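# Move wooden block from bench onto cart floor

## Task

Pick the wooden block up from the bench and lay it flat on the cart's floor at the handle end, next to the profiles. The drop flap must stay open, and anything already in place must still be in place at the end. Finish with the block released, both grippers empty and withdrawn from the cart, and the robot touching nothing, upright and not tilted; a fall or a lasting tilt means failure.

## Robot and tools

Robot: a Rainbow Robotics RB-Y1 in a physics simulator. It has a two-wheel differential base with two rear casters (0.58 m wide, 0.10 m ahead of the drive axle, 0.57 m behind; sweeps a 0.58 m radius when spinning in place; cannot move sideways), a folding torso (squat, shift, pitch, yaw), a head with a camera, and two 7-joint arms, each ending in a parallel gripper with a wrist camera whose case sticks out sideways and can collide.

Frames: the base frame has its origin on the floor midway between the drive wheels, x forward, y left, z up, metres. The printed chest, left_hand and right_hand are in this frame; a hand point is the middle between its finger pads, fingers along the hand's -z, closing along its x. Printed hand positions can be off, more at long reach or under load. base_odometry is relative to where the base was at scene start and only counts wheel rotation (slip looks like motion; bumps can turn the robot unnoticed). Heading in rad, left positive.

Tools.
move: one action plus optional cameras (list of head_camera, left_wrist_camera, right_wrist_camera, or all; [] for none) and blocking (default true: returns when everything rests; false: returns in about 0.5 s while motion continues). An action is base and/or joints, optionally with min_time_s or contact_limits; or target, optionally with min_time_s; or contact_limits alone. No action just reports state and images.
- base: a single velocity command, not a pose. {"x_m_s", "turn_rad_s", "for_s"}: forward speed (m/s, 0.005 to 0.4 either sign, or 0) and leftward turn rate (rad/s, 0.02 to 1.509 either sign, or 0), applied together for for_s seconds (0.1 to 5, rounded to 1/30 s), then braking. Omitted speeds are 0. Acceleration is 0.4 m/s² (turns 0.5 rad/s²), so distance is roughly speed × for_s, less for short commands, and the robot coasts up to 1 s (turns 3.1 s) after. If |x| + 0.27|turn| exceeds 0.4, both are scaled down. Combined speeds give a curved path. The base does not stop on contact.
- joints: a dict of absolute targets by joint name, radians (grippers in metres of pad opening, 0 to 0.1). Ranges: torso_squat_rad 0–1.2, torso_shift_rad -0.3–0.6, torso_pitch_rad -0.2–1.4 (positive bows forward), torso_yaw_rad -1.5–1.5 (left positive; lift both arms outward ≥0.2 rad first); shoulder_pitch ±2.356 (negative swings forward/up); left_shoulder_roll 0–3.141, right_shoulder_roll -3.141–0 (away from body); shoulder_yaw ±2.094; elbow -2.617–0.01 (negative bends); forearm_roll ±3.141; wrist_pitch -1.57–1.919; hand_roll ±2.705; head_pan_rad ±0.523; head_tilt_rad -0.35–1.57 (positive looks down). Torso combinations must respect: squat+shift ≤1.52; squat−shift+pitch ≤1.57; shift+0.5pitch−0.4squat ≤0.7; shift+0.3pitch−0.5squat ≤0.39, else it stops partway as off_target.
- target: one hand's absolute pose: side "left" or "right", x, y, z in metres in the base frame (-3 to 3), quat_wxyz in the same form the hand lines print. Solved once to joint angles, so the hand follows an arc that can bow over 0.1 m on long moves; use short steps. Refused while another move is still running.
- min_time_s: 0.1 to 8 s, the slowest allowed duration for arm, head and torso motions.
- contact_limits: per gripper current cap in mA, 200 to 672.5 (default 672.5), persists until changed; grip force scales with (limit − 100).
wait: seconds 0 to 10; reports state and images. stop: brakes all running motions. zoom_image: camera plus region [x0, y0, x1, y1] in pixels, at most 504×504. read_manual: licence texts only. finished_scene: scene number; ends the scene irrevocably.

Results: move line says done or the worst status. Hand status: reached (within 10 mm and 2°), short (with distance), or refused (with reason). Joint words: done, off_target (resting away, maybe still pushing), not_followed (collision check held the arm), time_out, contact_stop (torso only), limit_stop_at_<name> (self-collision guard or built-in limit), torque_fault, limit_stop_at_motor_heat. A contact_stop or time_out halts the whole group (torso, or an entire arm). Any refusal or unrequested stop cancels the rest of that reply's calls. on_its_own lists what happened uncommanded. lidar_m: 12 distances, 30° sectors counter-clockwise from straight ahead, 0.23 m above floor, "-" for nothing. motor_effort: wheel load in percent; above about 30 at rest suggests pushing on something; stalled wheels switch off for 2 s. wheel_motors_off flags that. Also reported: joint and external torques, wrist force/torque (uncalibrated, offsets up to 16 N), motor temperatures.

Grasping: command an opening at least 5 mm narrower than the block; pads then squeeze about 44–55 N and report off_target or done, both fine. Each arm handles 3 kg.

Avoid: arms striking or squeezing each other (grippers, fingers, cameras included; 0.5 rad outward roll keeps hands apart), driving into furniture, catching the upper body on edges, heavy loads far ahead of the wheels (tipping), dropping or releasing a moving block, slamming, hard pushes, torque faults (contact torque reaching a joint's load limit stops everything 10 s) and overheated motors (80 °C locks the arm 30–60 s). Objects may get occasional small nudges. Calibration for the three cameras is provided and may be slightly off.

Each tool is called as a command line: name --argument value for each argument, lists and objects as JSON in quotes; but a table of rows of numbers goes row by row, as --pt "numbers of a row", without its own name.

## Session

move --joints '{"head_tilt_rad":0.7,"head_pan_rad":-0.5}' --cameras '["head_camera"]'

move --joints '{"head_tilt_rad":0.7,"head_pan_rad":0.5}' --cameras '["head_camera"]'

Scene clock: 1.00 s.
Joint torques (N m): left_arm=[-1.56 -0.75 0.68 -0.48 -0.13 -0.55 -0.13] | right_arm=[-3.64 -0.59 -0.78 -1.41 0.04 -0.56 0]
External joint torques (N m): left_arm=[-0.17 -0.9 0.67 0.08 -0.14 -0.13 -0.12] | right_arm=[-0.04 0.53 -0.73 0.22 -0.02 0.03 -0.02]
Motor temperatures (°C): left_arm=[30 28 31 35 34 32 37] | right_arm=[34 30 32 30 35 36 34]
Wrist force (N): left_arm=[-0.1 1.3 -7.8] | right_arm=[-2.6 0.9 -4.7]
Wrist torque (N m): left_arm=[-0.30 0.15 0.11] | right_arm=[-0.08 -0.10 -0.10]
Wrist force, peak (N): left_arm=[0.1 1.6 -7.9] | right_arm=[-2.9 0.8 -5.4]
move: done
base_odometry: x=+0.000 y=+0.000 heading=+0.000
lidar_m: 0.74 1.04 1.57 4.56 1.51 1.06 1.01 1.09 1.44 3.61 1.10 0.79
base_status: not commanded
joint_positions: torso_squat_rad=+0.350 torso_shift_rad=+0.000 torso_pitch_rad=+0.000 torso_yaw_rad=+0.000 left_shoulder_pitch_rad=+0.037 left_shoulder_roll_rad=+0.004 left_shoulder_yaw_rad=-0.043 left_elbow_rad=-0.196 left_forearm_roll_rad=-0.014 left_wrist_pitch_rad=+0.002 left_hand_roll_rad=+0.027 left_gripper_m=+0.099 right_shoulder_pitch_rad=-0.040 right_shoulder_roll_rad=-0.021 right_shoulder_yaw_rad=-0.018 right_elbow_rad=-0.235 right_forearm_roll_rad=+0.049 right_wrist_pitch_rad=-0.014 right_hand_roll_rad=+0.035 right_gripper_m=+0.099 head_pan_rad=-0.500 head_tilt_rad=+0.700
joint_status: all done
wheel_motors_off: 0
motor_effort: left_wheel=+0(1) right_wheel=+0(2)
chest: x=-0.2280 y=+0.0001 z=+1.2475 quat_wxyz=(+1.000, +0.000, +0.000, +0.000) (m; base frame)
left_hand: x=-0.1598 y=+0.2200 z=+0.5653 quat_wxyz=(+0.997, +0.000, -0.079, -0.009) (m; base frame)
right_hand: x=-0.0823 y=-0.2360 z=+0.5770 quat_wxyz=(+0.989, -0.016, -0.142, +0.041) (m; base frame)
pictures: head_camera
camera_calibration:
head_camera: T_world_to_cam=[[-0.480297, -0.876541, -0.0314578, -0.054214], [-0.513621, 0.310148, -0.800001, 1.10379], [0.710991, -0.368081, -0.599173, 0.958982], [0, 0, 0, 1]] pos_world=[-0.140939, -0.036874, 1.45592]

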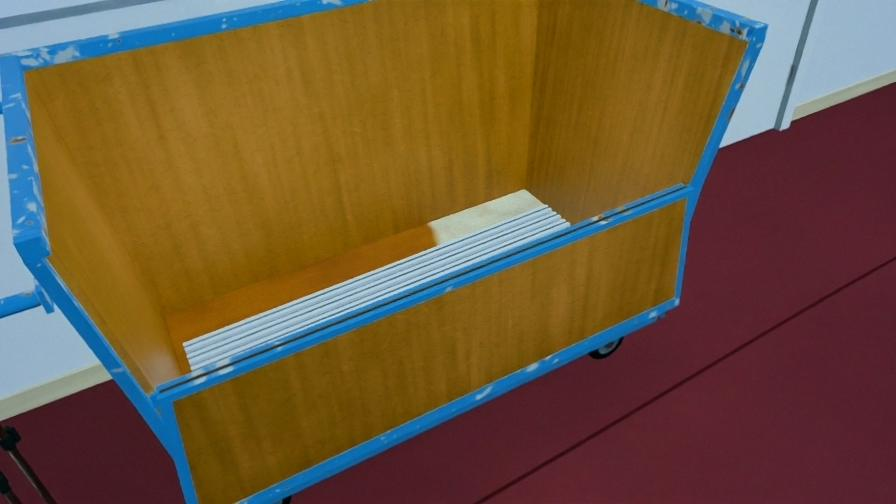

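Scene clock: 2.33 s.
Joint torques (N m): left_arm=[-1.48 -0.68 0.63 -0.47 -0.09 -0.53 0.07] | right_arm=[-3.64 -0.6 -0.55 -1.66 -0.1 -0.51 -0.14]
External joint torques (N m): left_arm=[-0.1 -0.83 0.62 0.09 -0.09 -0.1 0.08] | right_arm=[-0.05 0.52 -0.51 -0.03 -0.16 0.08 -0.15]
Motor temperatures (°C): left_arm=[30 28 31 35 34 32 37] | right_arm=[34 30 32 30 35 36 34]
Wrist force (N): left_arm=[-0.5 1.0 -7.4] | right_arm=[-2.4 1.8 -4.5]
Wrist torque (N m): left_arm=[-0.22 0.12 0.12] | right_arm=[-0.18 -0.07 -0.11]
Wrist force, peak (N): left_arm=[-0.7 1.3 -8.3] | right_arm=[-2.9 1.1 -5.5]
move: done
base_odometry: x=+0.000 y=+0.000 heading=+0.000
lidar_m: 0.74 1.03 1.57 4.56 1.51 1.08 1.01 1.08 1.44 3.62 1.09 0.78
base_status: not commanded
joint_positions: torso_squat_rad=+0.350 torso_shift_rad=+0.000 torso_pitch_rad=+0.000 torso_yaw_rad=+0.000 left_shoulder_pitch_rad=+0.037 left_shoulder_roll_rad=+0.004 left_shoulder_yaw_rad=-0.043 left_elbow_rad=-0.196 left_forearm_roll_rad=-0.014 left_wrist_pitch_rad=+0.002 left_hand_roll_rad=+0.027 left_gripper_m=+0.099 right_shoulder_pitch_rad=-0.040 right_shoulder_roll_rad=-0.021 right_shoulder_yaw_rad=-0.018 right_elbow_rad=-0.235 right_forearm_roll_rad=+0.049 right_wrist_pitch_rad=-0.014 right_hand_roll_rad=+0.035 right_gripper_m=+0.099 head_pan_rad=+0.500 head_tilt_rad=+0.700
joint_status: all done
wheel_motors_off: 0
motor_effort: left_wheel=+0(1) right_wheel=-1(2)
chest: x=-0.2280 y=+0.0001 z=+1.2475 quat_wxyz=(+1.000, +0.000, +0.000, +0.000) (m; base frame)
left_hand: x=-0.1598 y=+0.2200 z=+0.5653 quat_wxyz=(+0.997, +0.000, -0.079, -0.009) (m; base frame)
right_hand: x=-0.0823 y=-0.2360 z=+0.5770 quat_wxyz=(+0.989, -0.016, -0.142, +0.041) (m; base frame)
pictures: head_camera
camera_calibration:
head_camera: T_world_to_cam=[[0.478026, -0.877781, -0.0314978, 0.143225], [-0.53863, -0.264626, -0.799906, 1.09862], [0.693807, 0.399341, -0.599298, 0.955485], [0, 0, 0, 1]] pos_world=[-0.139639, 0.034878, 1.45592]

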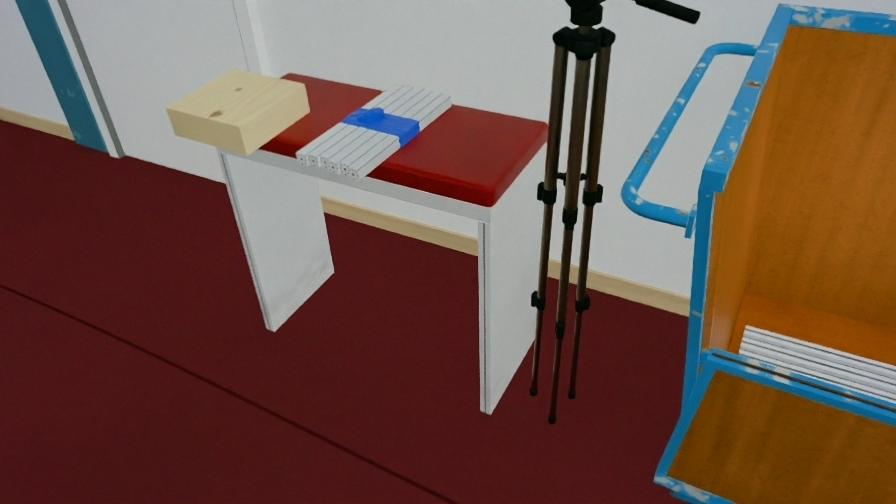

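move --base '{"turn_rad_s":0.8,"for_s":1.964}' --cameras '[]'

move --base '{"x_m_s":0.4,"for_s":3.42}' --cameras '[]'

move --base '{"turn_rad_s":-0.8,"for_s":1.964}' --joints '{"torso_squat_rad":0.45,"torso_shift_rad":0.3,"torso_pitch_rad":0.95,"head_tilt_rad":-0.1,"head_pan_rad":0,"right_elbow_rad":-1.6,"right_shoulder_roll_rad":-0.3,"right_shoulder_pitch_rad":-0.6}' --min_time_s 3.5 --cameras '["head_camera"]'

move --target '{"side":"right","x":0.5,"y":-0.165,"z":0.773,"quat_wxyz":[0.7071,0,-0.7071,0]}' --cameras '["head_camera","right_wrist_camera"]'

Scene clock: 10.93 s.
Joint torques (N m): left_arm=[-1.63 -0.72 0.7 -0.39 -0.04 -0.65 -0.06] | right_arm=[-3.49 -0.34 -0.55 -1.34 0.02 -0.57 -0.04]
External joint torques (N m): left_arm=[-0.25 -0.88 0.69 0.17 -0.04 -0.23 -0.06] | right_arm=[0.11 0.77 -0.51 0.29 -0.04 0.03 -0.05]
Motor temperatures (°C): left_arm=[30 28 31 35 34 32 37] | right_arm=[34 30 32 30 35 36 34]
Wrist force (N): left_arm=[-0.1 1.0 -7.6] | right_arm=[-2.1 1.2 -4.8]
Wrist torque (N m): left_arm=[-0.24 0.17 0.07] | right_arm=[-0.09 -0.04 -0.11]
Wrist force, peak (N): left_arm=[0.2 1.3 -8.5] | right_arm=[-2.6 1.5 -5.5]
move: done
base_odometry: x=+0.000 y=+0.000 heading=+1.573
lidar_m: 4.39 1.51 1.07 1.02 1.07 1.43 3.71 1.11 0.80 0.76 1.02 1.57
base_status: done (sent for 1.97 of 1.97 s)
joint_positions: torso_squat_rad=+0.350 torso_shift_rad=+0.000 torso_pitch_rad=+0.000 torso_yaw_rad=+0.000 left_shoulder_pitch_rad=+0.037 left_shoulder_roll_rad=+0.004 left_shoulder_yaw_rad=-0.043 left_elbow_rad=-0.196 left_forearm_roll_rad=-0.014 left_wrist_pitch_rad=+0.002 left_hand_roll_rad=+0.027 left_gripper_m=+0.099 right_shoulder_pitch_rad=-0.040 right_shoulder_roll_rad=-0.021 right_shoulder_yaw_rad=-0.018 right_elbow_rad=-0.235 right_forearm_roll_rad=+0.049 right_wrist_pitch_rad=-0.014 right_hand_roll_rad=+0.035 right_gripper_m=+0.099 head_pan_rad=+0.500 head_tilt_rad=+0.700
joint_status: not commanded
wheel_motors_off: 0
motor_effort: left_wheel=+6(33) right_wheel=+21(50)
chest: x=-0.2280 y=+0.0001 z=+1.2475 quat_wxyz=(+1.000, +0.000, +0.000, +0.000) (m; base frame)
left_hand: x=-0.1598 y=+0.2200 z=+0.5653 quat_wxyz=(+0.997, +0.000, -0.079, -0.009) (m; base frame)
right_hand: x=-0.0823 y=-0.2360 z=+0.5770 quat_wxyz=(+0.989, -0.016, -0.142, +0.041) (m; base frame)
pictures: none
No camera images: "cameras" was empty.

Scene clock: 15.70 s.
Joint torques (N m): left_arm=[-1.38 -0.62 0.78 -0.54 -0.11 -0.67 0.13] | right_arm=[-2.92 -0.52 -0.72 -1.29 -0.01 -0.62 -0.03]
External joint torques (N m): left_arm=[-0.01 -0.77 0.77 0.01 -0.11 -0.25 0.14] | right_arm=[0.67 0.6 -0.68 0.34 -0.07 -0.03 -0.04]
Motor temperatures (°C): left_arm=[30 28 31 35 34 32 37] | right_arm=[34 30 32 30 35 36 34]
Wrist force (N): left_arm=[0.0 1.2 -8.0] | right_arm=[-2.7 0.9 -4.9]
Wrist torque (N m): left_arm=[-0.34 0.15 0.07] | right_arm=[-0.09 -0.12 -0.10]
Wrist force, peak (N): left_arm=[0.1 1.9 -8.4] | right_arm=[-3.0 1.4 -5.1]
move: done
base_odometry: x=-0.004 y=+1.373 heading=+1.574
lidar_m: 4.22 1.53 1.10 1.05 1.08 1.46 3.84 1.51 1.22 0.90 1.54 2.09
base_status: done (sent for 3.43 of 3.43 s)
joint_positions: torso_squat_rad=+0.350 torso_shift_rad=+0.000 torso_pitch_rad=+0.000 torso_yaw_rad=+0.000 left_shoulder_pitch_rad=+0.037 left_shoulder_roll_rad=+0.004 left_shoulder_yaw_rad=-0.043 left_elbow_rad=-0.196 left_forearm_roll_rad=-0.014 left_wrist_pitch_rad=+0.002 left_hand_roll_rad=+0.027 left_gripper_m=+0.099 right_shoulder_pitch_rad=-0.040 right_shoulder_roll_rad=-0.021 right_shoulder_yaw_rad=-0.018 right_elbow_rad=-0.235 right_forearm_roll_rad=+0.049 right_wrist_pitch_rad=-0.014 right_hand_roll_rad=+0.035 right_gripper_m=+0.099 head_pan_rad=+0.500 head_tilt_rad=+0.700
joint_status: not commanded
wheel_motors_off: 0
motor_effort: left_wheel=+17(48) right_wheel=-16(48)
chest: x=-0.2280 y=+0.0001 z=+1.2475 quat_wxyz=(+1.000, +0.000, +0.000, +0.000) (m; base frame)
left_hand: x=-0.1597 y=+0.2200 z=+0.5653 quat_wxyz=(+0.997, +0.000, -0.079, -0.009) (m; base frame)
right_hand: x=-0.0823 y=-0.2360 z=+0.5770 quat_wxyz=(+0.989, -0.016, -0.142, +0.041) (m; base frame)
pictures: none
No camera images: "cameras" was empty.

Scene clock: 19.70 s.
Joint torques (N m): left_arm=[19.73 -0.47 0.65 8.68 -0.04 1.28 -0.02] | right_arm=[-4.78 -4.2 -2.57 -10.24 0.03 -1.79 0.09]
External joint torques (N m): left_arm=[-1.76 -0.85 0.6 0.2 -0.02 -0.06 -0.06] | right_arm=[-1.07 -0.64 -0.51 -1.14 -0.17 0 0.04]
Motor temperatures (°C): left_arm=[30 28 31 35 34 32 37] | right_arm=[34 30 32 30 35 36 34]
Wrist force (N): left_arm=[5.2 1.5 -6.5] | right_arm=[-7.2 2.4 -0.8]
Wrist torque (N m): left_arm=[-0.30 0.36 0.05] | right_arm=[-0.18 -0.40 -0.13]
Wrist force, peak (N): left_arm=[5.9 1.3 -6.5] | right_arm=[-7.3 2.2 -1.1]
move: done
base_odometry: x=-0.004 y=+1.373 heading=+0.002
lidar_m: 0.89 1.51 2.04 4.21 1.56 1.09 1.04 1.11 1.47 3.69 1.48 1.21
base_status: done (sent for 1.97 of 1.97 s)
joint_positions: torso_squat_rad=+0.450 torso_shift_rad=+0.300 torso_pitch_rad=+0.950 torso_yaw_rad=+0.000 left_shoulder_pitch_rad=+0.037 left_shoulder_roll_rad=+0.004 left_shoulder_yaw_rad=-0.043 left_elbow_rad=-0.196 left_forearm_roll_rad=-0.014 left_wrist_pitch_rad=+0.002 left_hand_roll_rad=+0.027 left_gripper_m=+0.099 right_shoulder_pitch_rad=-0.600 right_shoulder_roll_rad=-0.300 right_shoulder_yaw_rad=-0.018 right_elbow_rad=-1.600 right_forearm_roll_rad=+0.049 right_wrist_pitch_rad=-0.014 right_hand_roll_rad=+0.035 right_gripper_m=+0.099 head_pan_rad=+0.000 head_tilt_rad=-0.100
joint_status: all done
wheel_motors_off: 0
motor_effort: left_wheel=+16(51) right_wheel=-9(47)
chest: x=+0.2100 y=+0.0001 z=+1.0626 quat_wxyz=(+0.889, +0.000, +0.457, +0.000) (m; base frame)
left_hand: x=-0.3053 y=+0.2201 z=+0.6104 quat_wxyz=(+0.923, -0.004, +0.385, -0.008) (m; base frame)
right_hand: x=+0.6583 y=-0.1971 z=+0.6563 quat_wxyz=(+0.792, -0.017, -0.583, +0.182) (m; base frame)
pictures: head_camera
camera_calibration:
head_camera: T_world_to_cam=[[-0.00599492, -0.999504, -0.0309122, 0.0373145], [-0.712456, 0.0259608, -0.701236, 1.14051], [0.701691, 0.0178198, -0.712259, 0.501617], [0, 0, 0, 1]] pos_world=[0.460806, -0.00125112, 1.1582]

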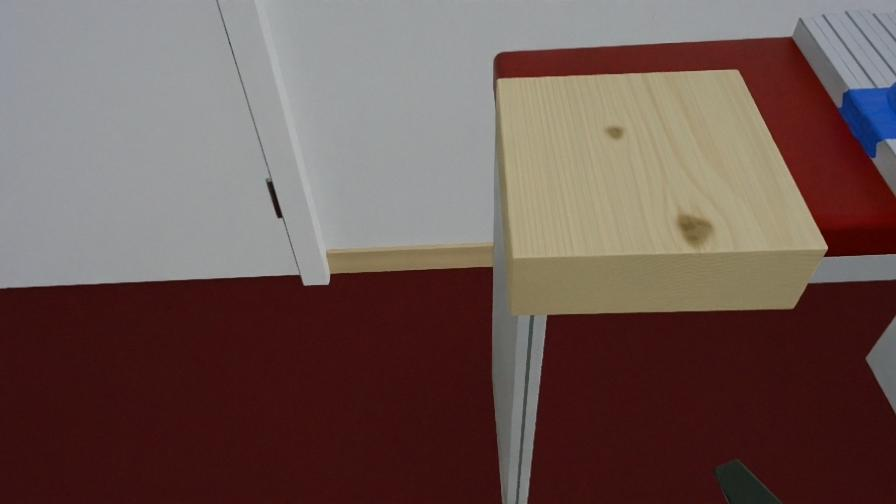

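Scene clock: 21.00 s.
Joint torques (N m): left_arm=[19.97 -0.42 0.82 8.43 -0.04 1.2 0.04] | right_arm=[5.18 1.83 0.92 -8.9 0.54 -1.65 -0.2]
External joint torques (N m): left_arm=[-1.52 -0.8 0.78 -0.04 -0.03 -0.14 0.01] | right_arm=[0.21 1.01 -0.27 -0.57 -0.02 0.15 -0.25]
Motor temperatures (°C): left_arm=[30 28 31 35 34 32 37] | right_arm=[34 30 32 30 35 36 34]
Wrist force (N): left_arm=[5.3 0.7 -5.6] | right_arm=[-7.2 0.6 1.4]
Wrist torque (N m): left_arm=[-0.22 0.43 0.04] | right_arm=[-0.12 -0.40 -0.13]
Wrist force, peak (N): left_arm=[6.1 1.1 -6.4] | right_arm=[-8.1 1.2 1.5]
move: done
base_odometry: x=-0.004 y=+1.373 heading=+0.002
lidar_m: 0.89 1.52 2.05 4.23 1.56 1.11 1.05 1.09 1.47 3.70 1.48 1.21
base_status: not commanded
joint_positions: torso_squat_rad=+0.450 torso_shift_rad=+0.300 torso_pitch_rad=+0.950 torso_yaw_rad=+0.000 left_shoulder_pitch_rad=+0.037 left_shoulder_roll_rad=+0.004 left_shoulder_yaw_rad=-0.043 left_elbow_rad=-0.196 left_forearm_roll_rad=-0.014 left_wrist_pitch_rad=+0.002 left_hand_roll_rad=+0.027 left_gripper_m=+0.099 right_shoulder_pitch_rad=+0.006 right_shoulder_roll_rad=+0.000 right_shoulder_yaw_rad=+0.200 right_elbow_rad=-1.997 right_forearm_roll_rad=-0.217 right_wrist_pitch_rad=-0.550 right_hand_roll_rad=+0.348 right_gripper_m=+0.099 head_pan_rad=+0.000 head_tilt_rad=-0.100
joint_status: all done
wheel_motors_off: 0
motor_effort: left_wheel=+16(18) right_wheel=-7(11)
chest: x=+0.2100 y=+0.0001 z=+1.0626 quat_wxyz=(+0.889, +0.000, +0.457, +0.000) (m; base frame)
left_hand: x=-0.3054 y=+0.2200 z=+0.6104 quat_wxyz=(+0.923, -0.004, +0.385, -0.008) (m; base frame)
right_hand: x=+0.5002 y=-0.1652 z=+0.7730 quat_wxyz=(+0.707, +0.000, -0.707, +0.000) (m; base frame)
right_hand_status: reached (checked arc, planned for 0.9 s): 0 mm and 0.1 deg off.
pictures: head_camera, right_wrist_camera
camera_calibration:
head_camera: T_world_to_cam=[[-0.00599111, -0.999504, -0.0309138, 0.0373145], [-0.712357, 0.0259616, -0.701337, 1.14058], [0.701791, 0.0178199, -0.71216, 0.501455], [0, 0, 0, 1]] pos_world=[0.460807, -0.00125112, 1.1582]
right_wrist_camera: T_world_to_cam=[[0.0264349, -0.0288055, -0.999235, 0.753137], [-0.507529, 0.860785, -0.0382411, 0.452697], [0.861229, 0.508152, 0.00813518, -0.280909], [0, 0, 0, 1]] pos_world=[0.451775, -0.225236, 0.772158]

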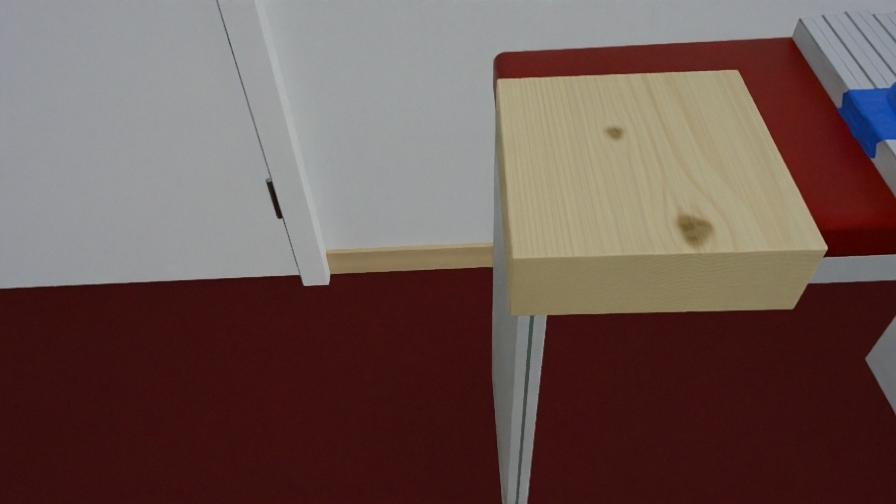

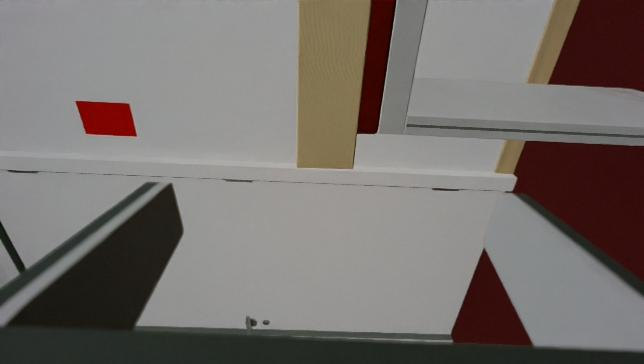

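move --target '{"side":"right","x":0.5,"y":-0.13,"z":0.771,"quat_wxyz":[0.7071,0,-0.7071,0]}' --cameras '[]'

move --base '{"x_m_s":0.25,"for_s":1.12}' --joints '{"head_tilt_rad":0.15}' --cameras '["head_camera","right_wrist_camera"]'

Scene clock: 24.70 s.
Joint torques (N m): left_arm=[19.92 -0.53 0.6 8.46 -0.03 1.23 -0.03] | right_arm=[4.03 2.72 1.51 -8.18 0.78 -1.78 -0.27]
External joint torques (N m): left_arm=[-1.57 -0.91 0.55 -0.02 -0.02 -0.11 -0.07] | right_arm=[-0.42 1.05 -0.63 -0.02 0.02 -0.14 -0.32]
Motor temperatures (°C): left_arm=[31 28 31 35 34 32 37] | right_arm=[34 30 32 30 35 36 34]
Wrist force (N): left_arm=[4.5 1.3 -5.4] | right_arm=[-7.6 0.1 1.0]
Wrist torque (N m): left_arm=[-0.32 0.35 0.01] | right_arm=[-0.04 -0.48 -0.15]
Wrist force, peak (N): left_arm=[5.7 1.8 -6.6] | right_arm=[-7.6 1.9 1.3]
move: done
base_odometry: x=-0.004 y=+1.373 heading=+0.002
lidar_m: 0.89 1.53 2.06 4.23 1.56 1.12 1.04 1.11 1.48 3.69 1.47 1.21
base_status: not commanded
joint_positions: torso_squat_rad=+0.450 torso_shift_rad=+0.300 torso_pitch_rad=+0.950 torso_yaw_rad=+0.000 left_shoulder_pitch_rad=+0.037 left_shoulder_roll_rad=+0.004 left_shoulder_yaw_rad=-0.043 left_elbow_rad=-0.196 left_forearm_roll_rad=-0.014 left_wrist_pitch_rad=+0.002 left_hand_roll_rad=+0.027 left_gripper_m=+0.099 right_shoulder_pitch_rad=-0.032 right_shoulder_roll_rad=+0.000 right_shoulder_yaw_rad=+0.312 right_elbow_rad=-1.951 right_forearm_roll_rad=-0.346 right_wrist_pitch_rad=-0.591 right_hand_roll_rad=+0.551 right_gripper_m=+0.099 head_pan_rad=+0.000 head_tilt_rad=-0.100
joint_status: all done
wheel_motors_off: 0
motor_effort: left_wheel=+16(17) right_wheel=-7(9)
chest: x=+0.2100 y=+0.0001 z=+1.0626 quat_wxyz=(+0.889, +0.000, +0.457, +0.000) (m; base frame)
left_hand: x=-0.3054 y=+0.2200 z=+0.6104 quat_wxyz=(+0.923, -0.004, +0.385, -0.008) (m; base frame)
right_hand: x=+0.4999 y=-0.1301 z=+0.7707 quat_wxyz=(+0.707, +0.001, -0.707, +0.001) (m; base frame)
right_hand_status: reached (checked arc, planned for 0.4 s): 0 mm and 0.2 deg off.
pictures: none
No camera images: "cameras" was empty.

Scene clock: 26.83 s.
Joint torques (N m): left_arm=[20.13 -0.62 0.63 8.56 -0.06 1.23 0.01] | right_arm=[4.75 2.83 1.36 -8.71 0.9 -1.75 -0.26]
External joint torques (N m): left_arm=[-1.36 -1 0.58 0.08 -0.04 -0.12 -0.03] | right_arm=[0.3 1.16 -0.78 -0.55 0.14 -0.12 -0.31]
Motor temperatures (°C): left_arm=[31 28 31 35 34 32 37] | right_arm=[34 30 32 30 35 36 34]
Wrist force (N): left_arm=[5.4 1.8 -5.8] | right_arm=[-7.2 0.9 1.4]
Wrist torque (N m): left_arm=[-0.34 0.43 0.03] | right_arm=[-0.14 -0.40 -0.14]
Wrist force, peak (N): left_arm=[5.1 1.3 -7.0] | right_arm=[-7.9 0.6 0.2]
move: done
base_odometry: x=+0.280 y=+1.374 heading=+0.002
lidar_m: 0.61 1.20 1.68 4.23 1.97 1.40 1.34 1.39 1.86 1.98 1.01 1.11
base_status: done (sent for 1.13 of 1.13 s)
joint_positions: torso_squat_rad=+0.450 torso_shift_rad=+0.300 torso_pitch_rad=+0.950 torso_yaw_rad=+0.000 left_shoulder_pitch_rad=+0.037 left_shoulder_roll_rad=+0.004 left_shoulder_yaw_rad=-0.043 left_elbow_rad=-0.196 left_forearm_roll_rad=-0.014 left_wrist_pitch_rad=+0.002 left_hand_roll_rad=+0.027 left_gripper_m=+0.099 right_shoulder_pitch_rad=-0.032 right_shoulder_roll_rad=+0.000 right_shoulder_yaw_rad=+0.312 right_elbow_rad=-1.951 right_forearm_roll_rad=-0.346 right_wrist_pitch_rad=-0.591 right_hand_roll_rad=+0.551 right_gripper_m=+0.099 head_pan_rad=+0.000 head_tilt_rad=+0.150
joint_status: all done
wheel_motors_off: 0
motor_effort: left_wheel=+2(44) right_wheel=-2(25)
chest: x=+0.2100 y=+0.0001 z=+1.0626 quat_wxyz=(+0.889, +0.000, +0.457, +0.000) (m; base frame)
left_hand: x=-0.3053 y=+0.2200 z=+0.6104 quat_wxyz=(+0.923, -0.004, +0.385, -0.008) (m; base frame)
right_hand: x=+0.4999 y=-0.1301 z=+0.7707 quat_wxyz=(+0.707, +0.001, -0.707, +0.001) (m; base frame)
pictures: head_camera, right_wrist_camera
camera_calibration:
head_camera: T_world_to_cam=[[-0.0134536, -0.999504, -0.0284708, 0.0373553], [-0.863728, 0.0259622, -0.503289, 0.968991], [0.503778, 0.0178199, -0.863649, 0.753693], [0, 0, 0, 1]] pos_world=[0.457753, -0.00125112, 1.13967]
right_wrist_camera: T_world_to_cam=[[0.0259278, -0.0287269, -0.999251, 0.752204], [-0.509828, 0.85944, -0.0379362, 0.422972], [0.859886, 0.51043, 0.00763763, -0.297174], [0, 0, 0, 1]] pos_world=[0.451676, -0.190224, 0.769956]

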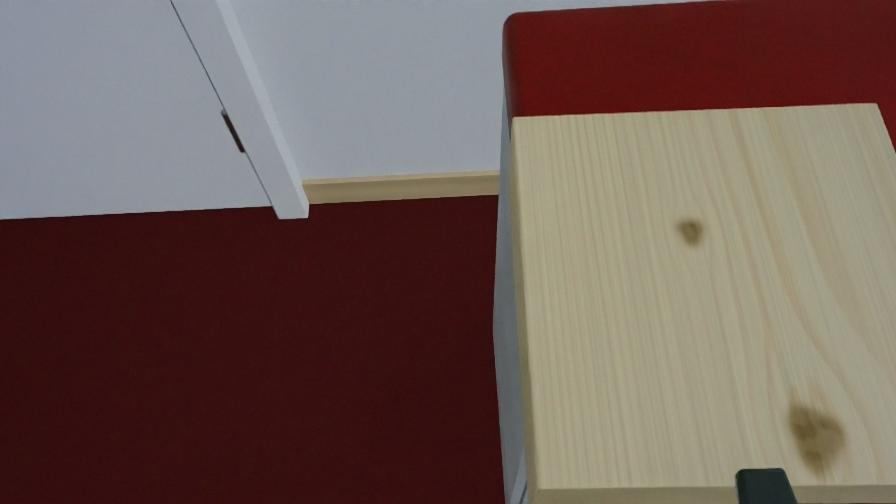

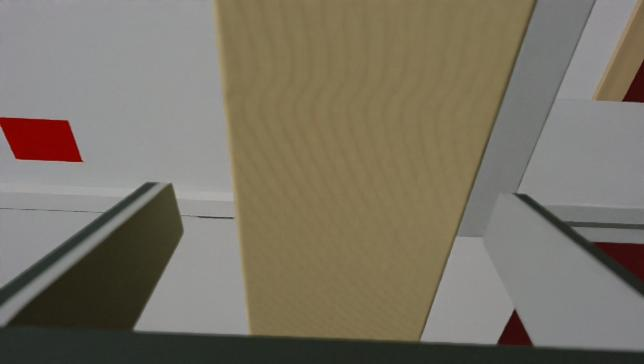

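move --base '{"x_m_s":0.1,"for_s":0.33}' --cameras '["head_camera","right_wrist_camera"]'

Scene clock: 29.40 s.
Joint torques (N m): left_arm=[19.95 -0.43 1.14 8.31 -0.14 1.27 -0.01] | right_arm=[4.32 2.67 1.77 -8.73 0.78 -1.78 -0.25]
External joint torques (N m): left_arm=[-1.54 -0.81 1.09 -0.16 -0.12 -0.07 -0.05] | right_arm=[-0.12 1 -0.37 -0.57 0.02 -0.15 -0.3]
Motor temperatures (°C): left_arm=[31 28 31 35 34 32 37] | right_arm=[34 30 32 30 35 36 34]
Wrist force (N): left_arm=[5.9 1.0 -5.8] | right_arm=[-6.9 1.1 1.1]
Wrist torque (N m): left_arm=[-0.21 0.50 0.05] | right_arm=[-0.17 -0.37 -0.13]
Wrist force, peak (N): left_arm=[6.1 1.3 -6.5] | right_arm=[-7.7 1.0 1.4]
move: done
base_odometry: x=+0.313 y=+1.374 heading=+0.002
lidar_m: 0.58 1.19 1.63 4.19 2.01 1.43 1.36 1.42 1.89 1.81 0.99 1.10
base_status: done (sent for 0.33 of 0.33 s)
joint_positions: torso_squat_rad=+0.450 torso_shift_rad=+0.300 torso_pitch_rad=+0.950 torso_yaw_rad=+0.000 left_shoulder_pitch_rad=+0.037 left_shoulder_roll_rad=+0.004 left_shoulder_yaw_rad=-0.043 left_elbow_rad=-0.196 left_forearm_roll_rad=-0.014 left_wrist_pitch_rad=+0.002 left_hand_roll_rad=+0.027 left_gripper_m=+0.099 right_shoulder_pitch_rad=-0.032 right_shoulder_roll_rad=+0.000 right_shoulder_yaw_rad=+0.312 right_elbow_rad=-1.951 right_forearm_roll_rad=-0.346 right_wrist_pitch_rad=-0.591 right_hand_roll_rad=+0.551 right_gripper_m=+0.099 head_pan_rad=+0.000 head_tilt_rad=+0.150
joint_status: not commanded
wheel_motors_off: 0
motor_effort: left_wheel=+1(24) right_wheel=-1(22)
chest: x=+0.2100 y=+0.0001 z=+1.0626 quat_wxyz=(+0.889, +0.000, +0.457, +0.000) (m; base frame)
left_hand: x=-0.3053 y=+0.2200 z=+0.6104 quat_wxyz=(+0.923, -0.004, +0.385, -0.008) (m; base frame)
right_hand: x=+0.4999 y=-0.1301 z=+0.7707 quat_wxyz=(+0.707, +0.001, -0.707, +0.001) (m; base frame)
pictures: head_camera, right_wrist_camera
camera_calibration:
head_camera: T_world_to_cam=[[-0.0134536, -0.999504, -0.0284708, 0.0373553], [-0.863728, 0.0259622, -0.503289, 0.968991], [0.503778, 0.0178199, -0.863649, 0.753693], [0, 0, 0, 1]] pos_world=[0.457753, -0.00125112, 1.13967]
right_wrist_camera: T_world_to_cam=[[0.0260142, -0.0286767, -0.99925, 0.752174], [-0.509825, 0.859441, -0.0379371, 0.422972], [0.859885, 0.510429, 0.0077376, -0.297251], [0, 0, 0, 1]] pos_world=[0.451676, -0.190224, 0.769956]

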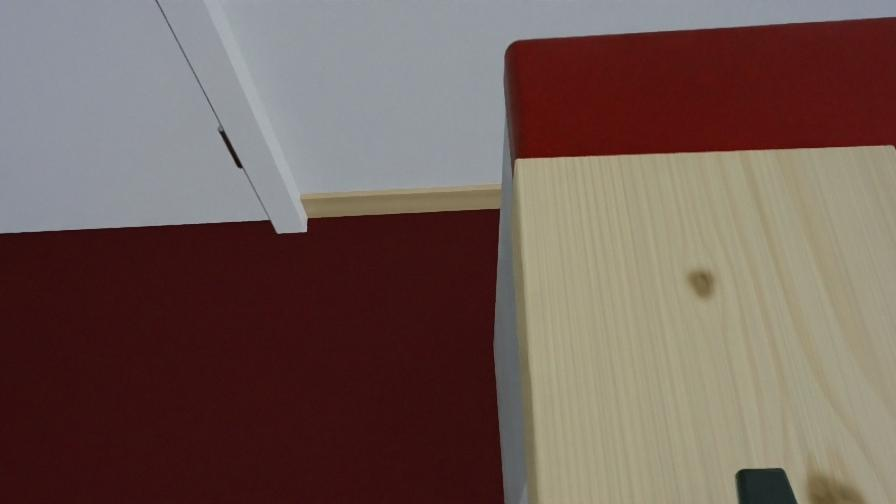

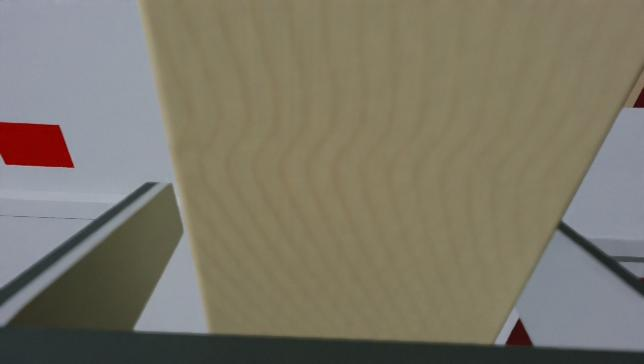

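move --target '{"side":"right","x":0.502,"y":-0.13,"z":0.768,"quat_wxyz":[0.7071,0,-0.7071,0]}' --cameras '[]'

move --joints '{"right_gripper_m":0.04}' --cameras '[]'

move --target '{"side":"right","x":0.502,"y":-0.13,"z":0.82,"quat_wxyz":[0.7071,0,-0.7071,0]}' --min_time_s 1.2 --cameras '["head_camera","right_wrist_camera"]'

Scene clock: 31.50 s.
Joint torques (N m): left_arm=[19.91 -0.55 0.95 8.31 -0.07 1.2 0.06] | right_arm=[3.66 2.73 0.78 -8.21 0.54 -1.81 0.02]
External joint torques (N m): left_arm=[-1.58 -0.94 0.9 -0.17 -0.06 -0.14 0.02] | right_arm=[-0.64 1 -1.36 -0.05 -0.23 -0.18 -0.03]
Motor temperatures (°C): left_arm=[31 28 31 36 34 32 37] | right_arm=[34 30 32 30 35 36 34]
Wrist force (N): left_arm=[5.6 1.0 -6.0] | right_arm=[-7.4 0.8 0.8]
Wrist torque (N m): left_arm=[-0.24 0.50 0.04] | right_arm=[-0.11 -0.42 -0.11]
Wrist force, peak (N): left_arm=[6.0 1.5 -6.3] | right_arm=[-7.9 1.7 1.1]
move: done
base_odometry: x=+0.313 y=+1.374 heading=+0.002
lidar_m: 0.57 1.19 1.62 4.17 2.01 1.43 1.37 1.43 1.91 1.82 0.99 1.10
base_status: not commanded
joint_positions: torso_squat_rad=+0.450 torso_shift_rad=+0.300 torso_pitch_rad=+0.950 torso_yaw_rad=+0.000 left_shoulder_pitch_rad=+0.037 left_shoulder_roll_rad=+0.004 left_shoulder_yaw_rad=-0.043 left_elbow_rad=-0.196 left_forearm_roll_rad=-0.014 left_wrist_pitch_rad=+0.002 left_hand_roll_rad=+0.027 left_gripper_m=+0.099 right_shoulder_pitch_rad=-0.046 right_shoulder_roll_rad=+0.000 right_shoulder_yaw_rad=+0.309 right_elbow_rad=-1.937 right_forearm_roll_rad=-0.357 right_wrist_pitch_rad=-0.596 right_hand_roll_rad=+0.559 right_gripper_m=+0.099 head_pan_rad=+0.000 head_tilt_rad=+0.150
joint_status: all done
wheel_motors_off: 0
motor_effort: left_wheel=+2(3) right_wheel=+0(3)
chest: x=+0.2100 y=+0.0001 z=+1.0626 quat_wxyz=(+0.889, +0.000, +0.457, +0.000) (m; base frame)
left_hand: x=-0.3054 y=+0.2200 z=+0.6104 quat_wxyz=(+0.923, -0.004, +0.385, -0.008) (m; base frame)
right_hand: x=+0.5019 y=-0.1300 z=+0.7680 quat_wxyz=(+0.707, +0.000, -0.707, +0.000) (m; base frame)
right_hand_status: reached (checked arc, planned for 0.1 s): 0 mm and 0.0 deg off.
pictures: none
No camera images: "cameras" was empty.

Scene clock: 32.67 s.
Joint torques (N m): left_arm=[19.65 -0.63 0.47 8.21 0 1.19 0.13] | right_arm=[3.79 3.07 1.74 -9 0.71 -2.04 -0.02]
External joint torques (N m): left_arm=[-1.84 -1.02 0.42 -0.26 0.02 -0.16 0.09] | right_arm=[-0.51 1.33 -0.4 -0.84 -0.06 -0.41 -0.07]
Motor temperatures (°C): left_arm=[31 28 31 36 34 32 37] | right_arm=[34 30 32 30 35 36 34]
Wrist force (N): left_arm=[5.5 1.7 -6.0] | right_arm=[-9.6 0.4 0.3]
Wrist torque (N m): left_arm=[-0.34 0.46 0.02] | right_arm=[-0.14 -0.53 -0.23]
Wrist force, peak (N): left_arm=[5.5 1.1 -6.9] | right_arm=[-11.0 0.3 0.8]
move: off_target
base_odometry: x=+0.313 y=+1.374 heading=+0.002
lidar_m: 0.57 1.18 1.63 4.18 2.01 1.42 1.36 1.42 1.91 1.82 0.98 1.11
base_status: not commanded
joint_positions: torso_squat_rad=+0.450 torso_shift_rad=+0.300 torso_pitch_rad=+0.950 torso_yaw_rad=+0.000 left_shoulder_pitch_rad=+0.037 left_shoulder_roll_rad=+0.004 left_shoulder_yaw_rad=-0.043 left_elbow_rad=-0.196 left_forearm_roll_rad=-0.014 left_wrist_pitch_rad=+0.002 left_hand_roll_rad=+0.027 left_gripper_m=+0.099 right_shoulder_pitch_rad=-0.046 right_shoulder_roll_rad=+0.000 right_shoulder_yaw_rad=+0.309 right_elbow_rad=-1.937 right_forearm_roll_rad=-0.357 right_wrist_pitch_rad=-0.596 right_hand_roll_rad=+0.559 right_gripper_m=+0.075 head_pan_rad=+0.000 head_tilt_rad=+0.150
joint_status: right_gripper_m off_target (ended at +0.075, target +0.040)
wheel_motors_off: 0
motor_effort: left_wheel=+1(2) right_wheel=-3(4)
chest: x=+0.2100 y=+0.0001 z=+1.0626 quat_wxyz=(+0.889, +0.000, +0.457, +0.000) (m; base frame)
left_hand: x=-0.3054 y=+0.2200 z=+0.6104 quat_wxyz=(+0.923, -0.004, +0.385, -0.008) (m; base frame)
right_hand: x=+0.5019 y=-0.1300 z=+0.7679 quat_wxyz=(+0.707, +0.000, -0.707, +0.000) (m; base frame)
pictures: none
No camera images: "cameras" was empty.

Scene clock: 34.20 s.
Joint torques (N m): left_arm=[19.95 -0.36 1.11 8.45 -0.15 1.28 0.02] | right_arm=[-0.86 2.43 3.87 -22.25 2.74 -7.78 0.47]
External joint torques (N m): left_arm=[-1.56 -0.75 1.06 -0.03 -0.13 -0.07 -0.02] | right_arm=[-5.73 1.14 1.55 -13.61 1.99 -6.26 0.42]
Motor temperatures (°C): left_arm=[31 28 31 36 34 32 37] | right_arm=[34 30 32 31 35 37 34]
Wrist force (N): left_arm=[5.5 1.3 -5.6] | right_arm=[-29.1 0.8 0.0]
Wrist torque (N m): left_arm=[-0.28 0.44 0.05] | right_arm=[-0.15 2.06 -0.32]
Wrist force, peak (N): left_arm=[5.8 1.7 -6.8] | right_arm=[-31.0 1.2 -0.1]
move: done
base_odometry: x=+0.313 y=+1.374 heading=+0.002
lidar_m: 0.57 1.19 1.63 4.20 2.02 1.44 1.37 1.43 1.90 1.81 0.98 1.10
base_status: not commanded
joint_positions: torso_squat_rad=+0.450 torso_shift_rad=+0.300 torso_pitch_rad=+0.951 torso_yaw_rad=+0.000 left_shoulder_pitch_rad=+0.037 left_shoulder_roll_rad=+0.004 left_shoulder_yaw_rad=-0.043 left_elbow_rad=-0.196 left_forearm_roll_rad=-0.014 left_wrist_pitch_rad=+0.002 left_hand_roll_rad=+0.027 left_gripper_m=+0.099 right_shoulder_pitch_rad=+0.068 right_shoulder_roll_rad=+0.000 right_shoulder_yaw_rad=+0.372 right_elbow_rad=-2.168 right_forearm_roll_rad=-0.400 right_wrist_pitch_rad=-0.473 right_hand_roll_rad=+0.659 right_gripper_m=+0.074 head_pan_rad=+0.000 head_tilt_rad=+0.150
joint_status: all done
wheel_motors_off: 0
motor_effort: left_wheel=+2(3) right_wheel=-1(3)
chest: x=+0.2103 y=+0.0001 z=+1.0624 quat_wxyz=(+0.889, +0.000, +0.458, +0.000) (m; base frame)
left_hand: x=-0.3054 y=+0.2200 z=+0.6106 quat_wxyz=(+0.923, -0.004, +0.386, -0.008) (m; base frame)
right_hand: x=+0.5014 y=-0.1298 z=+0.8175 quat_wxyz=(+0.708, +0.002, -0.706, +0.002) (m; base frame)
right_hand_status: reached (checked arc, planned for 1.2 s): 3 mm and 0.3 deg off.
pictures: head_camera, right_wrist_camera
camera_calibration:
head_camera: T_world_to_cam=[[-0.0135637, -0.999502, -0.0285085, 0.0374431], [-0.864133, 0.0260618, -0.502588, 0.968524], [0.50308, 0.0178182, -0.864056, 0.753932], [0, 0, 0, 1]] pos_world=[0.458154, -0.00125082, 1.13928]
right_wrist_camera: T_world_to_cam=[[0.02341, -0.0289134, -0.999308, 0.800177], [-0.510554, 0.859057, -0.0368158, 0.424679], [0.859527, 0.511062, 0.00534866, -0.296766], [0, 0, 0, 1]] pos_world=[0.453168, -0.190022, 0.816845]

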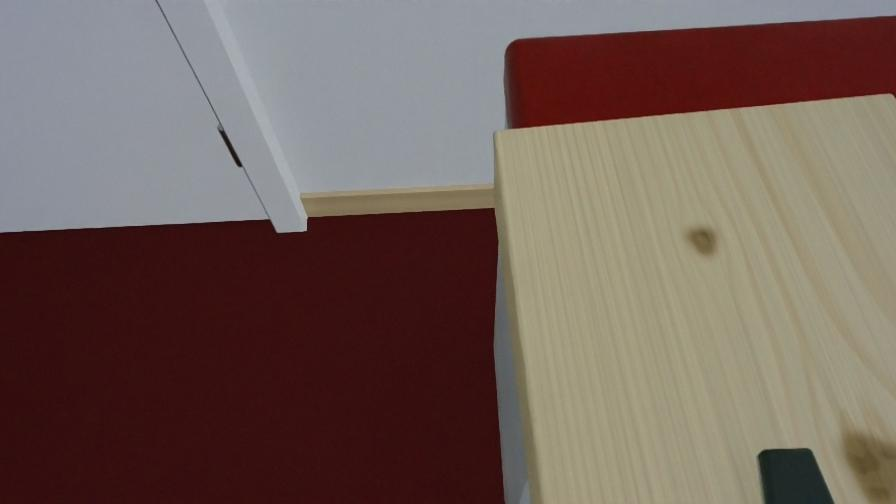

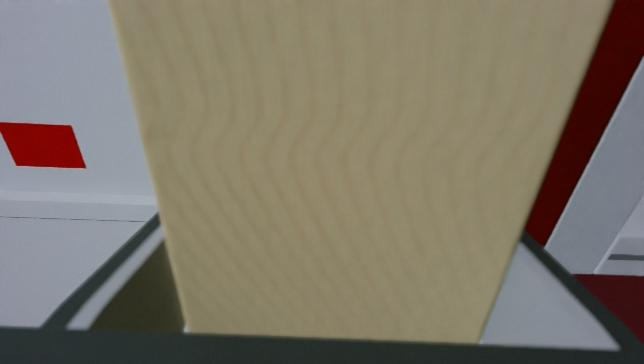

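move --base '{"x_m_s":-0.3,"for_s":1.3}' --cameras '[]'

move --base '{"turn_rad_s":-0.6,"for_s":2.618}' --cameras '[]'

move --target '{"side":"right","x":0.5,"y":-0.1,"z":0.83,"quat_wxyz":[0.683,0.183,-0.683,0.183]}' --min_time_s 1.2 --cameras '[]'

move --target '{"side":"right","x":0.5,"y":-0.06,"z":0.83,"quat_wxyz":[0.6124,0.3536,-0.6124,0.3536]}' --min_time_s 1.2 --cameras '["head_camera"]'

move --target '{"side":"right","x":0.5,"y":-0.02,"z":0.83,"quat_wxyz":[0.5299,0.4682,-0.4682,0.5299]}' --min_time_s 1.2 --cameras '["head_camera"]'

Scene clock: 41.53 s.
Joint torques (N m): left_arm=[19.49 -0.54 0.66 8.36 -0.07 1.1 0.05] | right_arm=[-1.88 2.24 4.13 -21.85 2.78 -7.7 0.52]
External joint torques (N m): left_arm=[-2.02 -0.93 0.61 -0.12 -0.06 -0.25 0.01] | right_arm=[-6.76 0.95 1.8 -13.21 2.04 -6.18 0.47]
Motor temperatures (°C): left_arm=[31 28 31 36 34 32 37] | right_arm=[34 30 32 32 35 37 34]
Wrist force (N): left_arm=[5.4 1.1 -6.0] | right_arm=[-28.1 1.4 0.3]
Wrist torque (N m): left_arm=[-0.28 0.46 0.06] | right_arm=[-0.02 2.07 -0.32]
Wrist force, peak (N): left_arm=[6.1 1.4 -6.6] | right_arm=[-30.3 1.4 1.3]
move: done
base_odometry: x=-0.077 y=+1.373 heading=+0.003
lidar_m: 0.97 1.61 2.15 4.23 1.43 1.02 0.98 1.03 1.37 3.46 1.52 1.26
base_status: done (sent for 1.3 of 1.3 s)
joint_positions: torso_squat_rad=+0.450 torso_shift_rad=+0.300 torso_pitch_rad=+0.951 torso_yaw_rad=+0.000 left_shoulder_pitch_rad=+0.037 left_shoulder_roll_rad=+0.004 left_shoulder_yaw_rad=-0.043 left_elbow_rad=-0.196 left_forearm_roll_rad=-0.014 left_wrist_pitch_rad=+0.002 left_hand_roll_rad=+0.027 left_gripper_m=+0.099 right_shoulder_pitch_rad=+0.068 right_shoulder_roll_rad=+0.000 right_shoulder_yaw_rad=+0.372 right_elbow_rad=-2.168 right_forearm_roll_rad=-0.400 right_wrist_pitch_rad=-0.473 right_hand_roll_rad=+0.659 right_gripper_m=+0.074 head_pan_rad=+0.000 head_tilt_rad=+0.150
joint_status: not commanded
wheel_motors_off: 0
motor_effort: left_wheel=+16(36) right_wheel=-16(29)
chest: x=+0.2104 y=+0.0001 z=+1.0624 quat_wxyz=(+0.889, +0.000, +0.458, +0.000) (m; base frame)
left_hand: x=-0.3054 y=+0.2200 z=+0.6107 quat_wxyz=(+0.922, -0.004, +0.386, -0.008) (m; base frame)
right_hand: x=+0.5013 y=-0.1298 z=+0.8174 quat_wxyz=(+0.708, +0.001, -0.706, +0.002) (m; base frame)
pictures: none
No camera images: "cameras" was empty.

Scene clock: 45.73 s.
Joint torques (N m): left_arm=[19.56 -0.39 0.84 8.35 -0.11 0.96 0.04] | right_arm=[-2.15 2.18 3.46 -21.95 2.71 -7.62 0.38]
External joint torques (N m): left_arm=[-1.95 -0.78 0.79 -0.14 -0.09 -0.38 0.01] | right_arm=[-7.03 0.89 1.13 -13.3 1.97 -6.1 0.33]
Motor temperatures (°C): left_arm=[31 28 31 36 34 32 37] | right_arm=[34 30 32 32 35 38 34]
Wrist force (N): left_arm=[5.7 1.0 -6.1] | right_arm=[-28.9 1.6 0.1]
Wrist torque (N m): left_arm=[-0.20 0.46 0.00] | right_arm=[0.13 2.05 -0.32]
Wrist force, peak (N): left_arm=[5.9 1.2 -6.7] | right_arm=[-29.5 0.9 -0.3]
move: done
base_odometry: x=-0.077 y=+1.373 heading=-1.576
lidar_m: 3.23 1.52 1.26 0.96 1.59 2.11 4.22 1.49 1.04 0.99 1.01 1.34
base_status: done (sent for 2.63 of 2.63 s)
joint_positions: torso_squat_rad=+0.450 torso_shift_rad=+0.300 torso_pitch_rad=+0.951 torso_yaw_rad=+0.000 left_shoulder_pitch_rad=+0.037 left_shoulder_roll_rad=+0.004 left_shoulder_yaw_rad=-0.043 left_elbow_rad=-0.196 left_forearm_roll_rad=-0.014 left_wrist_pitch_rad=+0.002 left_hand_roll_rad=+0.027 left_gripper_m=+0.099 right_shoulder_pitch_rad=+0.068 right_shoulder_roll_rad=+0.000 right_shoulder_yaw_rad=+0.373 right_elbow_rad=-2.168 right_forearm_roll_rad=-0.400 right_wrist_pitch_rad=-0.473 right_hand_roll_rad=+0.659 right_gripper_m=+0.074 head_pan_rad=+0.000 head_tilt_rad=+0.150
joint_status: not commanded
wheel_motors_off: 0
motor_effort: left_wheel=+17(37) right_wheel=-9(37)
chest: x=+0.2104 y=+0.0000 z=+1.0624 quat_wxyz=(+0.889, +0.000, +0.458, +0.000) (m; base frame)
left_hand: x=-0.3054 y=+0.2201 z=+0.6107 quat_wxyz=(+0.922, -0.004, +0.386, -0.008) (m; base frame)
right_hand: x=+0.5013 y=-0.1298 z=+0.8174 quat_wxyz=(+0.708, +0.002, -0.706, +0.001) (m; base frame)
pictures: none
No camera images: "cameras" was empty.

Scene clock: 47.27 s.
Joint torques (N m): left_arm=[19.4 -0.5 0.8 8.29 -0.04 1.26 -0.06] | right_arm=[-3.6 -0.65 -3.94 -23.57 1.23 -8.93 0.12]
External joint torques (N m): left_arm=[-2.11 -0.89 0.75 -0.19 -0.03 -0.09 -0.1] | right_arm=[-7.8 1.84 -2.98 -14.12 0.78 -7.16 0.06]
Motor temperatures (°C): left_arm=[31 28 31 36 34 32 37] | right_arm=[34 30 32 32 35 38 34]
Wrist force (N): left_arm=[5.3 1.0 -5.9] | right_arm=[-28.9 0.7 -0.3]
Wrist torque (N m): left_arm=[-0.19 0.41 0.07] | right_arm=[-0.05 2.08 -0.34]
Wrist force, peak (N): left_arm=[6.3 1.0 -6.0] | right_arm=[-31.3 -0.3 1.3]
move: done
base_odometry: x=-0.077 y=+1.373 heading=-1.576
lidar_m: 3.24 1.52 1.25 0.97 1.60 2.12 4.22 1.49 1.05 0.99 1.01 1.33
base_status: not commanded
joint_positions: torso_squat_rad=+0.450 torso_shift_rad=+0.300 torso_pitch_rad=+0.951 torso_yaw_rad=+0.000 left_shoulder_pitch_rad=+0.037 left_shoulder_roll_rad=+0.004 left_shoulder_yaw_rad=-0.043 left_elbow_rad=-0.196 left_forearm_roll_rad=-0.014 left_wrist_pitch_rad=+0.002 left_hand_roll_rad=+0.027 left_gripper_m=+0.099 right_shoulder_pitch_rad=-0.063 right_shoulder_roll_rad=-0.556 right_shoulder_yaw_rad=+0.341 right_elbow_rad=-2.278 right_forearm_roll_rad=-0.462 right_wrist_pitch_rad=-0.301 right_hand_roll_rad=+0.404 right_gripper_m=+0.074 head_pan_rad=+0.000 head_tilt_rad=+0.150
joint_status: all done
wheel_motors_off: 0
motor_effort: left_wheel=+17(18) right_wheel=-9(9)
chest: x=+0.2104 y=+0.0000 z=+1.0624 quat_wxyz=(+0.889, +0.000, +0.458, +0.000) (m; base frame)
left_hand: x=-0.3054 y=+0.2200 z=+0.6107 quat_wxyz=(+0.922, -0.004, +0.386, -0.008) (m; base frame)
right_hand: x=+0.4994 y=-0.1008 z=+0.8275 quat_wxyz=(+0.688, +0.180, -0.679, +0.183) (m; base frame)
right_hand_status: reached (checked arc, planned for 1.2 s): 3 mm and 0.8 deg off.
pictures: none
No camera images: "cameras" was empty.

Scene clock: 48.80 s.
Joint torques (N m): left_arm=[19.48 -0.6 0.65 8.45 -0.1 1.25 0.13] | right_arm=[-10.2 -3.95 -8.63 -20.44 0.32 -9.65 0.2]
External joint torques (N m): left_arm=[-2.03 -0.99 0.6 -0.04 -0.08 -0.1 0.09] | right_arm=[-8.44 3.65 -4.09 -12.29 0.05 -7.73 0.15]
Motor temperatures (°C): left_arm=[31 28 31 36 34 32 37] | right_arm=[34 30 32 32 35 38 34]
Wrist force (N): left_arm=[5.2 0.6 -5.5] | right_arm=[-28.4 0.7 0.0]
Wrist torque (N m): left_arm=[-0.21 0.43 0.04] | right_arm=[-0.31 2.10 -0.31]
Wrist force, peak (N): left_arm=[5.9 1.7 -6.7] | right_arm=[-30.2 2.6 0.6]
move: done
base_odometry: x=-0.077 y=+1.373 heading=-1.576
lidar_m: 3.24 1.52 1.26 0.96 1.60 2.09 4.22 1.49 1.05 0.99 0.99 1.33
base_status: not commanded
joint_positions: torso_squat_rad=+0.450 torso_shift_rad=+0.300 torso_pitch_rad=+0.951 torso_yaw_rad=+0.000 left_shoulder_pitch_rad=+0.037 left_shoulder_roll_rad=+0.004 left_shoulder_yaw_rad=-0.043 left_elbow_rad=-0.196 left_forearm_roll_rad=-0.014 left_wrist_pitch_rad=+0.002 left_hand_roll_rad=+0.027 left_gripper_m=+0.099 right_shoulder_pitch_rad=-0.479 right_shoulder_roll_rad=-1.138 right_shoulder_yaw_rad=+0.564 right_elbow_rad=-2.177 right_forearm_roll_rad=-0.495 right_wrist_pitch_rad=-0.393 right_hand_roll_rad=+0.061 right_gripper_m=+0.074 head_pan_rad=+0.000 head_tilt_rad=+0.150
joint_status: all done
wheel_motors_off: 0
motor_effort: left_wheel=+17(18) right_wheel=-8(10)
chest: x=+0.2104 y=+0.0001 z=+1.0624 quat_wxyz=(+0.889, +0.000, +0.458, +0.000) (m; base frame)
left_hand: x=-0.3054 y=+0.2200 z=+0.6107 quat_wxyz=(+0.922, -0.004, +0.386, -0.008) (m; base frame)
right_hand: x=+0.4993 y=-0.0610 z=+0.8276 quat_wxyz=(+0.616, +0.352, -0.610, +0.354) (m; base frame)
right_hand_status: reached (checked arc, planned for 1.2 s): 3 mm and 0.5 deg off.
pictures: head_camera
camera_calibration:
head_camera: T_world_to_cam=[[-0.0134302, -0.999502, -0.0285476, 0.0374244], [-0.864179, 0.0259646, -0.502514, 0.968498], [0.503005, 0.0179214, -0.864098, 0.753877], [0, 0, 0, 1]] pos_world=[0.458254, -0.00125137, 1.13918]

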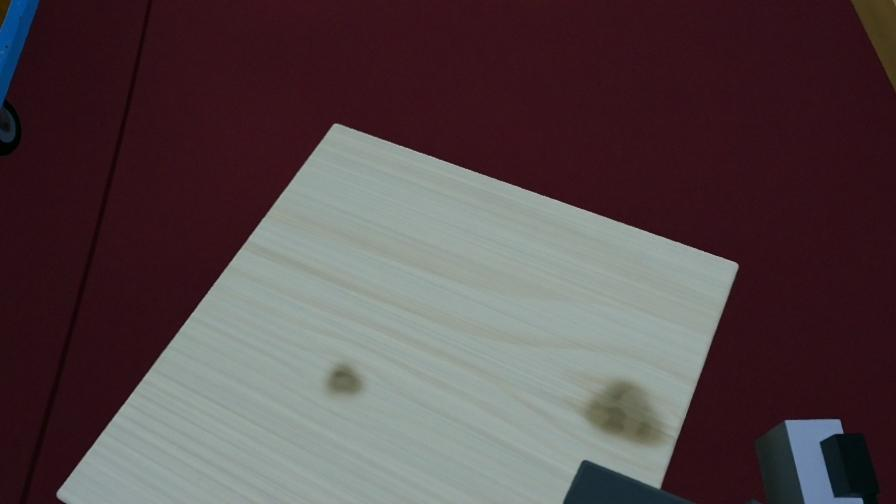

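Scene clock: 50.50 s.
Joint torques (N m): left_arm=[19.2 -0.51 0.9 8.49 -0.14 1.22 -0.02] | right_arm=[-16.98 -5.17 -14.11 -14.29 -2.23 -8.05 0.46]
External joint torques (N m): left_arm=[-2.31 -0.89 0.85 0 -0.12 -0.13 -0.06] | right_arm=[-7.61 4.86 -6.76 -8.89 -1.88 -6.34 0.41]
Motor temperatures (°C): left_arm=[31 28 31 36 34 32 37] | right_arm=[34 30 32 32 35 38 34]
Wrist force (N): left_arm=[5.0 1.5 -5.0] | right_arm=[-29.0 0.1 -3.5]
Wrist torque (N m): left_arm=[-0.33 0.34 0.04] | right_arm=[-0.20 1.99 -0.29]
Wrist force, peak (N): left_arm=[5.6 1.4 -6.6] | right_arm=[-33.3 -0.8 1.2]
move: done
base_odometry: x=-0.077 y=+1.373 heading=-1.576
lidar_m: 3.24 1.52 1.27 0.97 1.60 2.11 4.22 1.49 1.04 0.99 1.00 1.32
base_status: not commanded
joint_positions: torso_squat_rad=+0.450 torso_shift_rad=+0.300 torso_pitch_rad=+0.951 torso_yaw_rad=+0.000 left_shoulder_pitch_rad=+0.037 left_shoulder_roll_rad=+0.004 left_shoulder_yaw_rad=-0.043 left_elbow_rad=-0.196 left_forearm_roll_rad=-0.014 left_wrist_pitch_rad=+0.002 left_hand_roll_rad=+0.027 left_gripper_m=+0.099 right_shoulder_pitch_rad=-1.343 right_shoulder_roll_rad=-1.399 right_shoulder_yaw_rad=+1.206 right_elbow_rad=-2.013 right_forearm_roll_rad=-0.180 right_wrist_pitch_rad=-0.509 right_hand_roll_rad=-0.568 right_gripper_m=+0.074 head_pan_rad=+0.000 head_tilt_rad=+0.150
joint_status: all done
wheel_motors_off: 0
motor_effort: left_wheel=+16(17) right_wheel=-9(12)
chest: x=+0.2104 y=+0.0001 z=+1.0624 quat_wxyz=(+0.889, +0.000, +0.458, +0.000) (m; base frame)
left_hand: x=-0.3054 y=+0.2200 z=+0.6107 quat_wxyz=(+0.922, -0.004, +0.386, -0.008) (m; base frame)
right_hand: x=+0.4999 y=-0.0214 z=+0.8278 quat_wxyz=(+0.533, +0.465, -0.467, +0.530) (m; base frame)
right_hand_status: reached (checked arc, planned for 1.2 s): 3 mm and 0.5 deg off.
pictures: head_camera
camera_calibration:
head_camera: T_world_to_cam=[[-0.0135281, -0.999506, -0.0283734, 0.03727], [-0.864176, 0.0259616, -0.502519, 0.968415], [0.503007, 0.0177215, -0.864101, 0.75393], [0, 0, 0, 1]] pos_world=[0.458154, -0.00125087, 1.13918]

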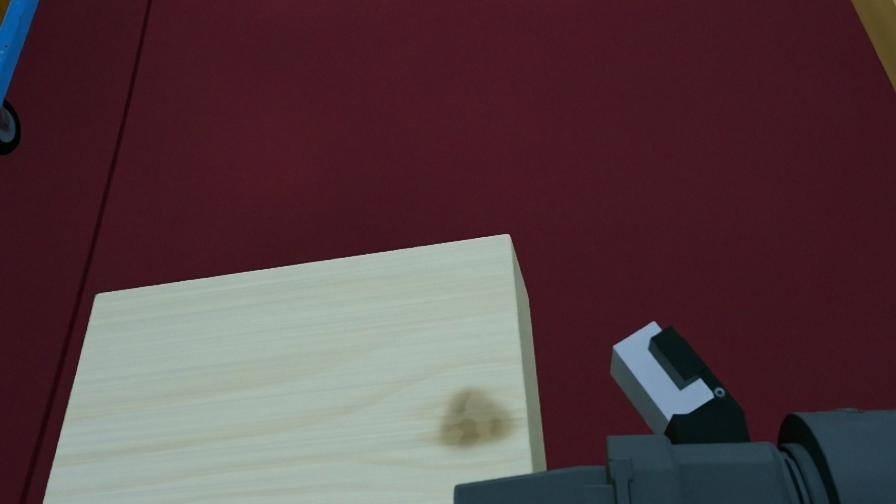

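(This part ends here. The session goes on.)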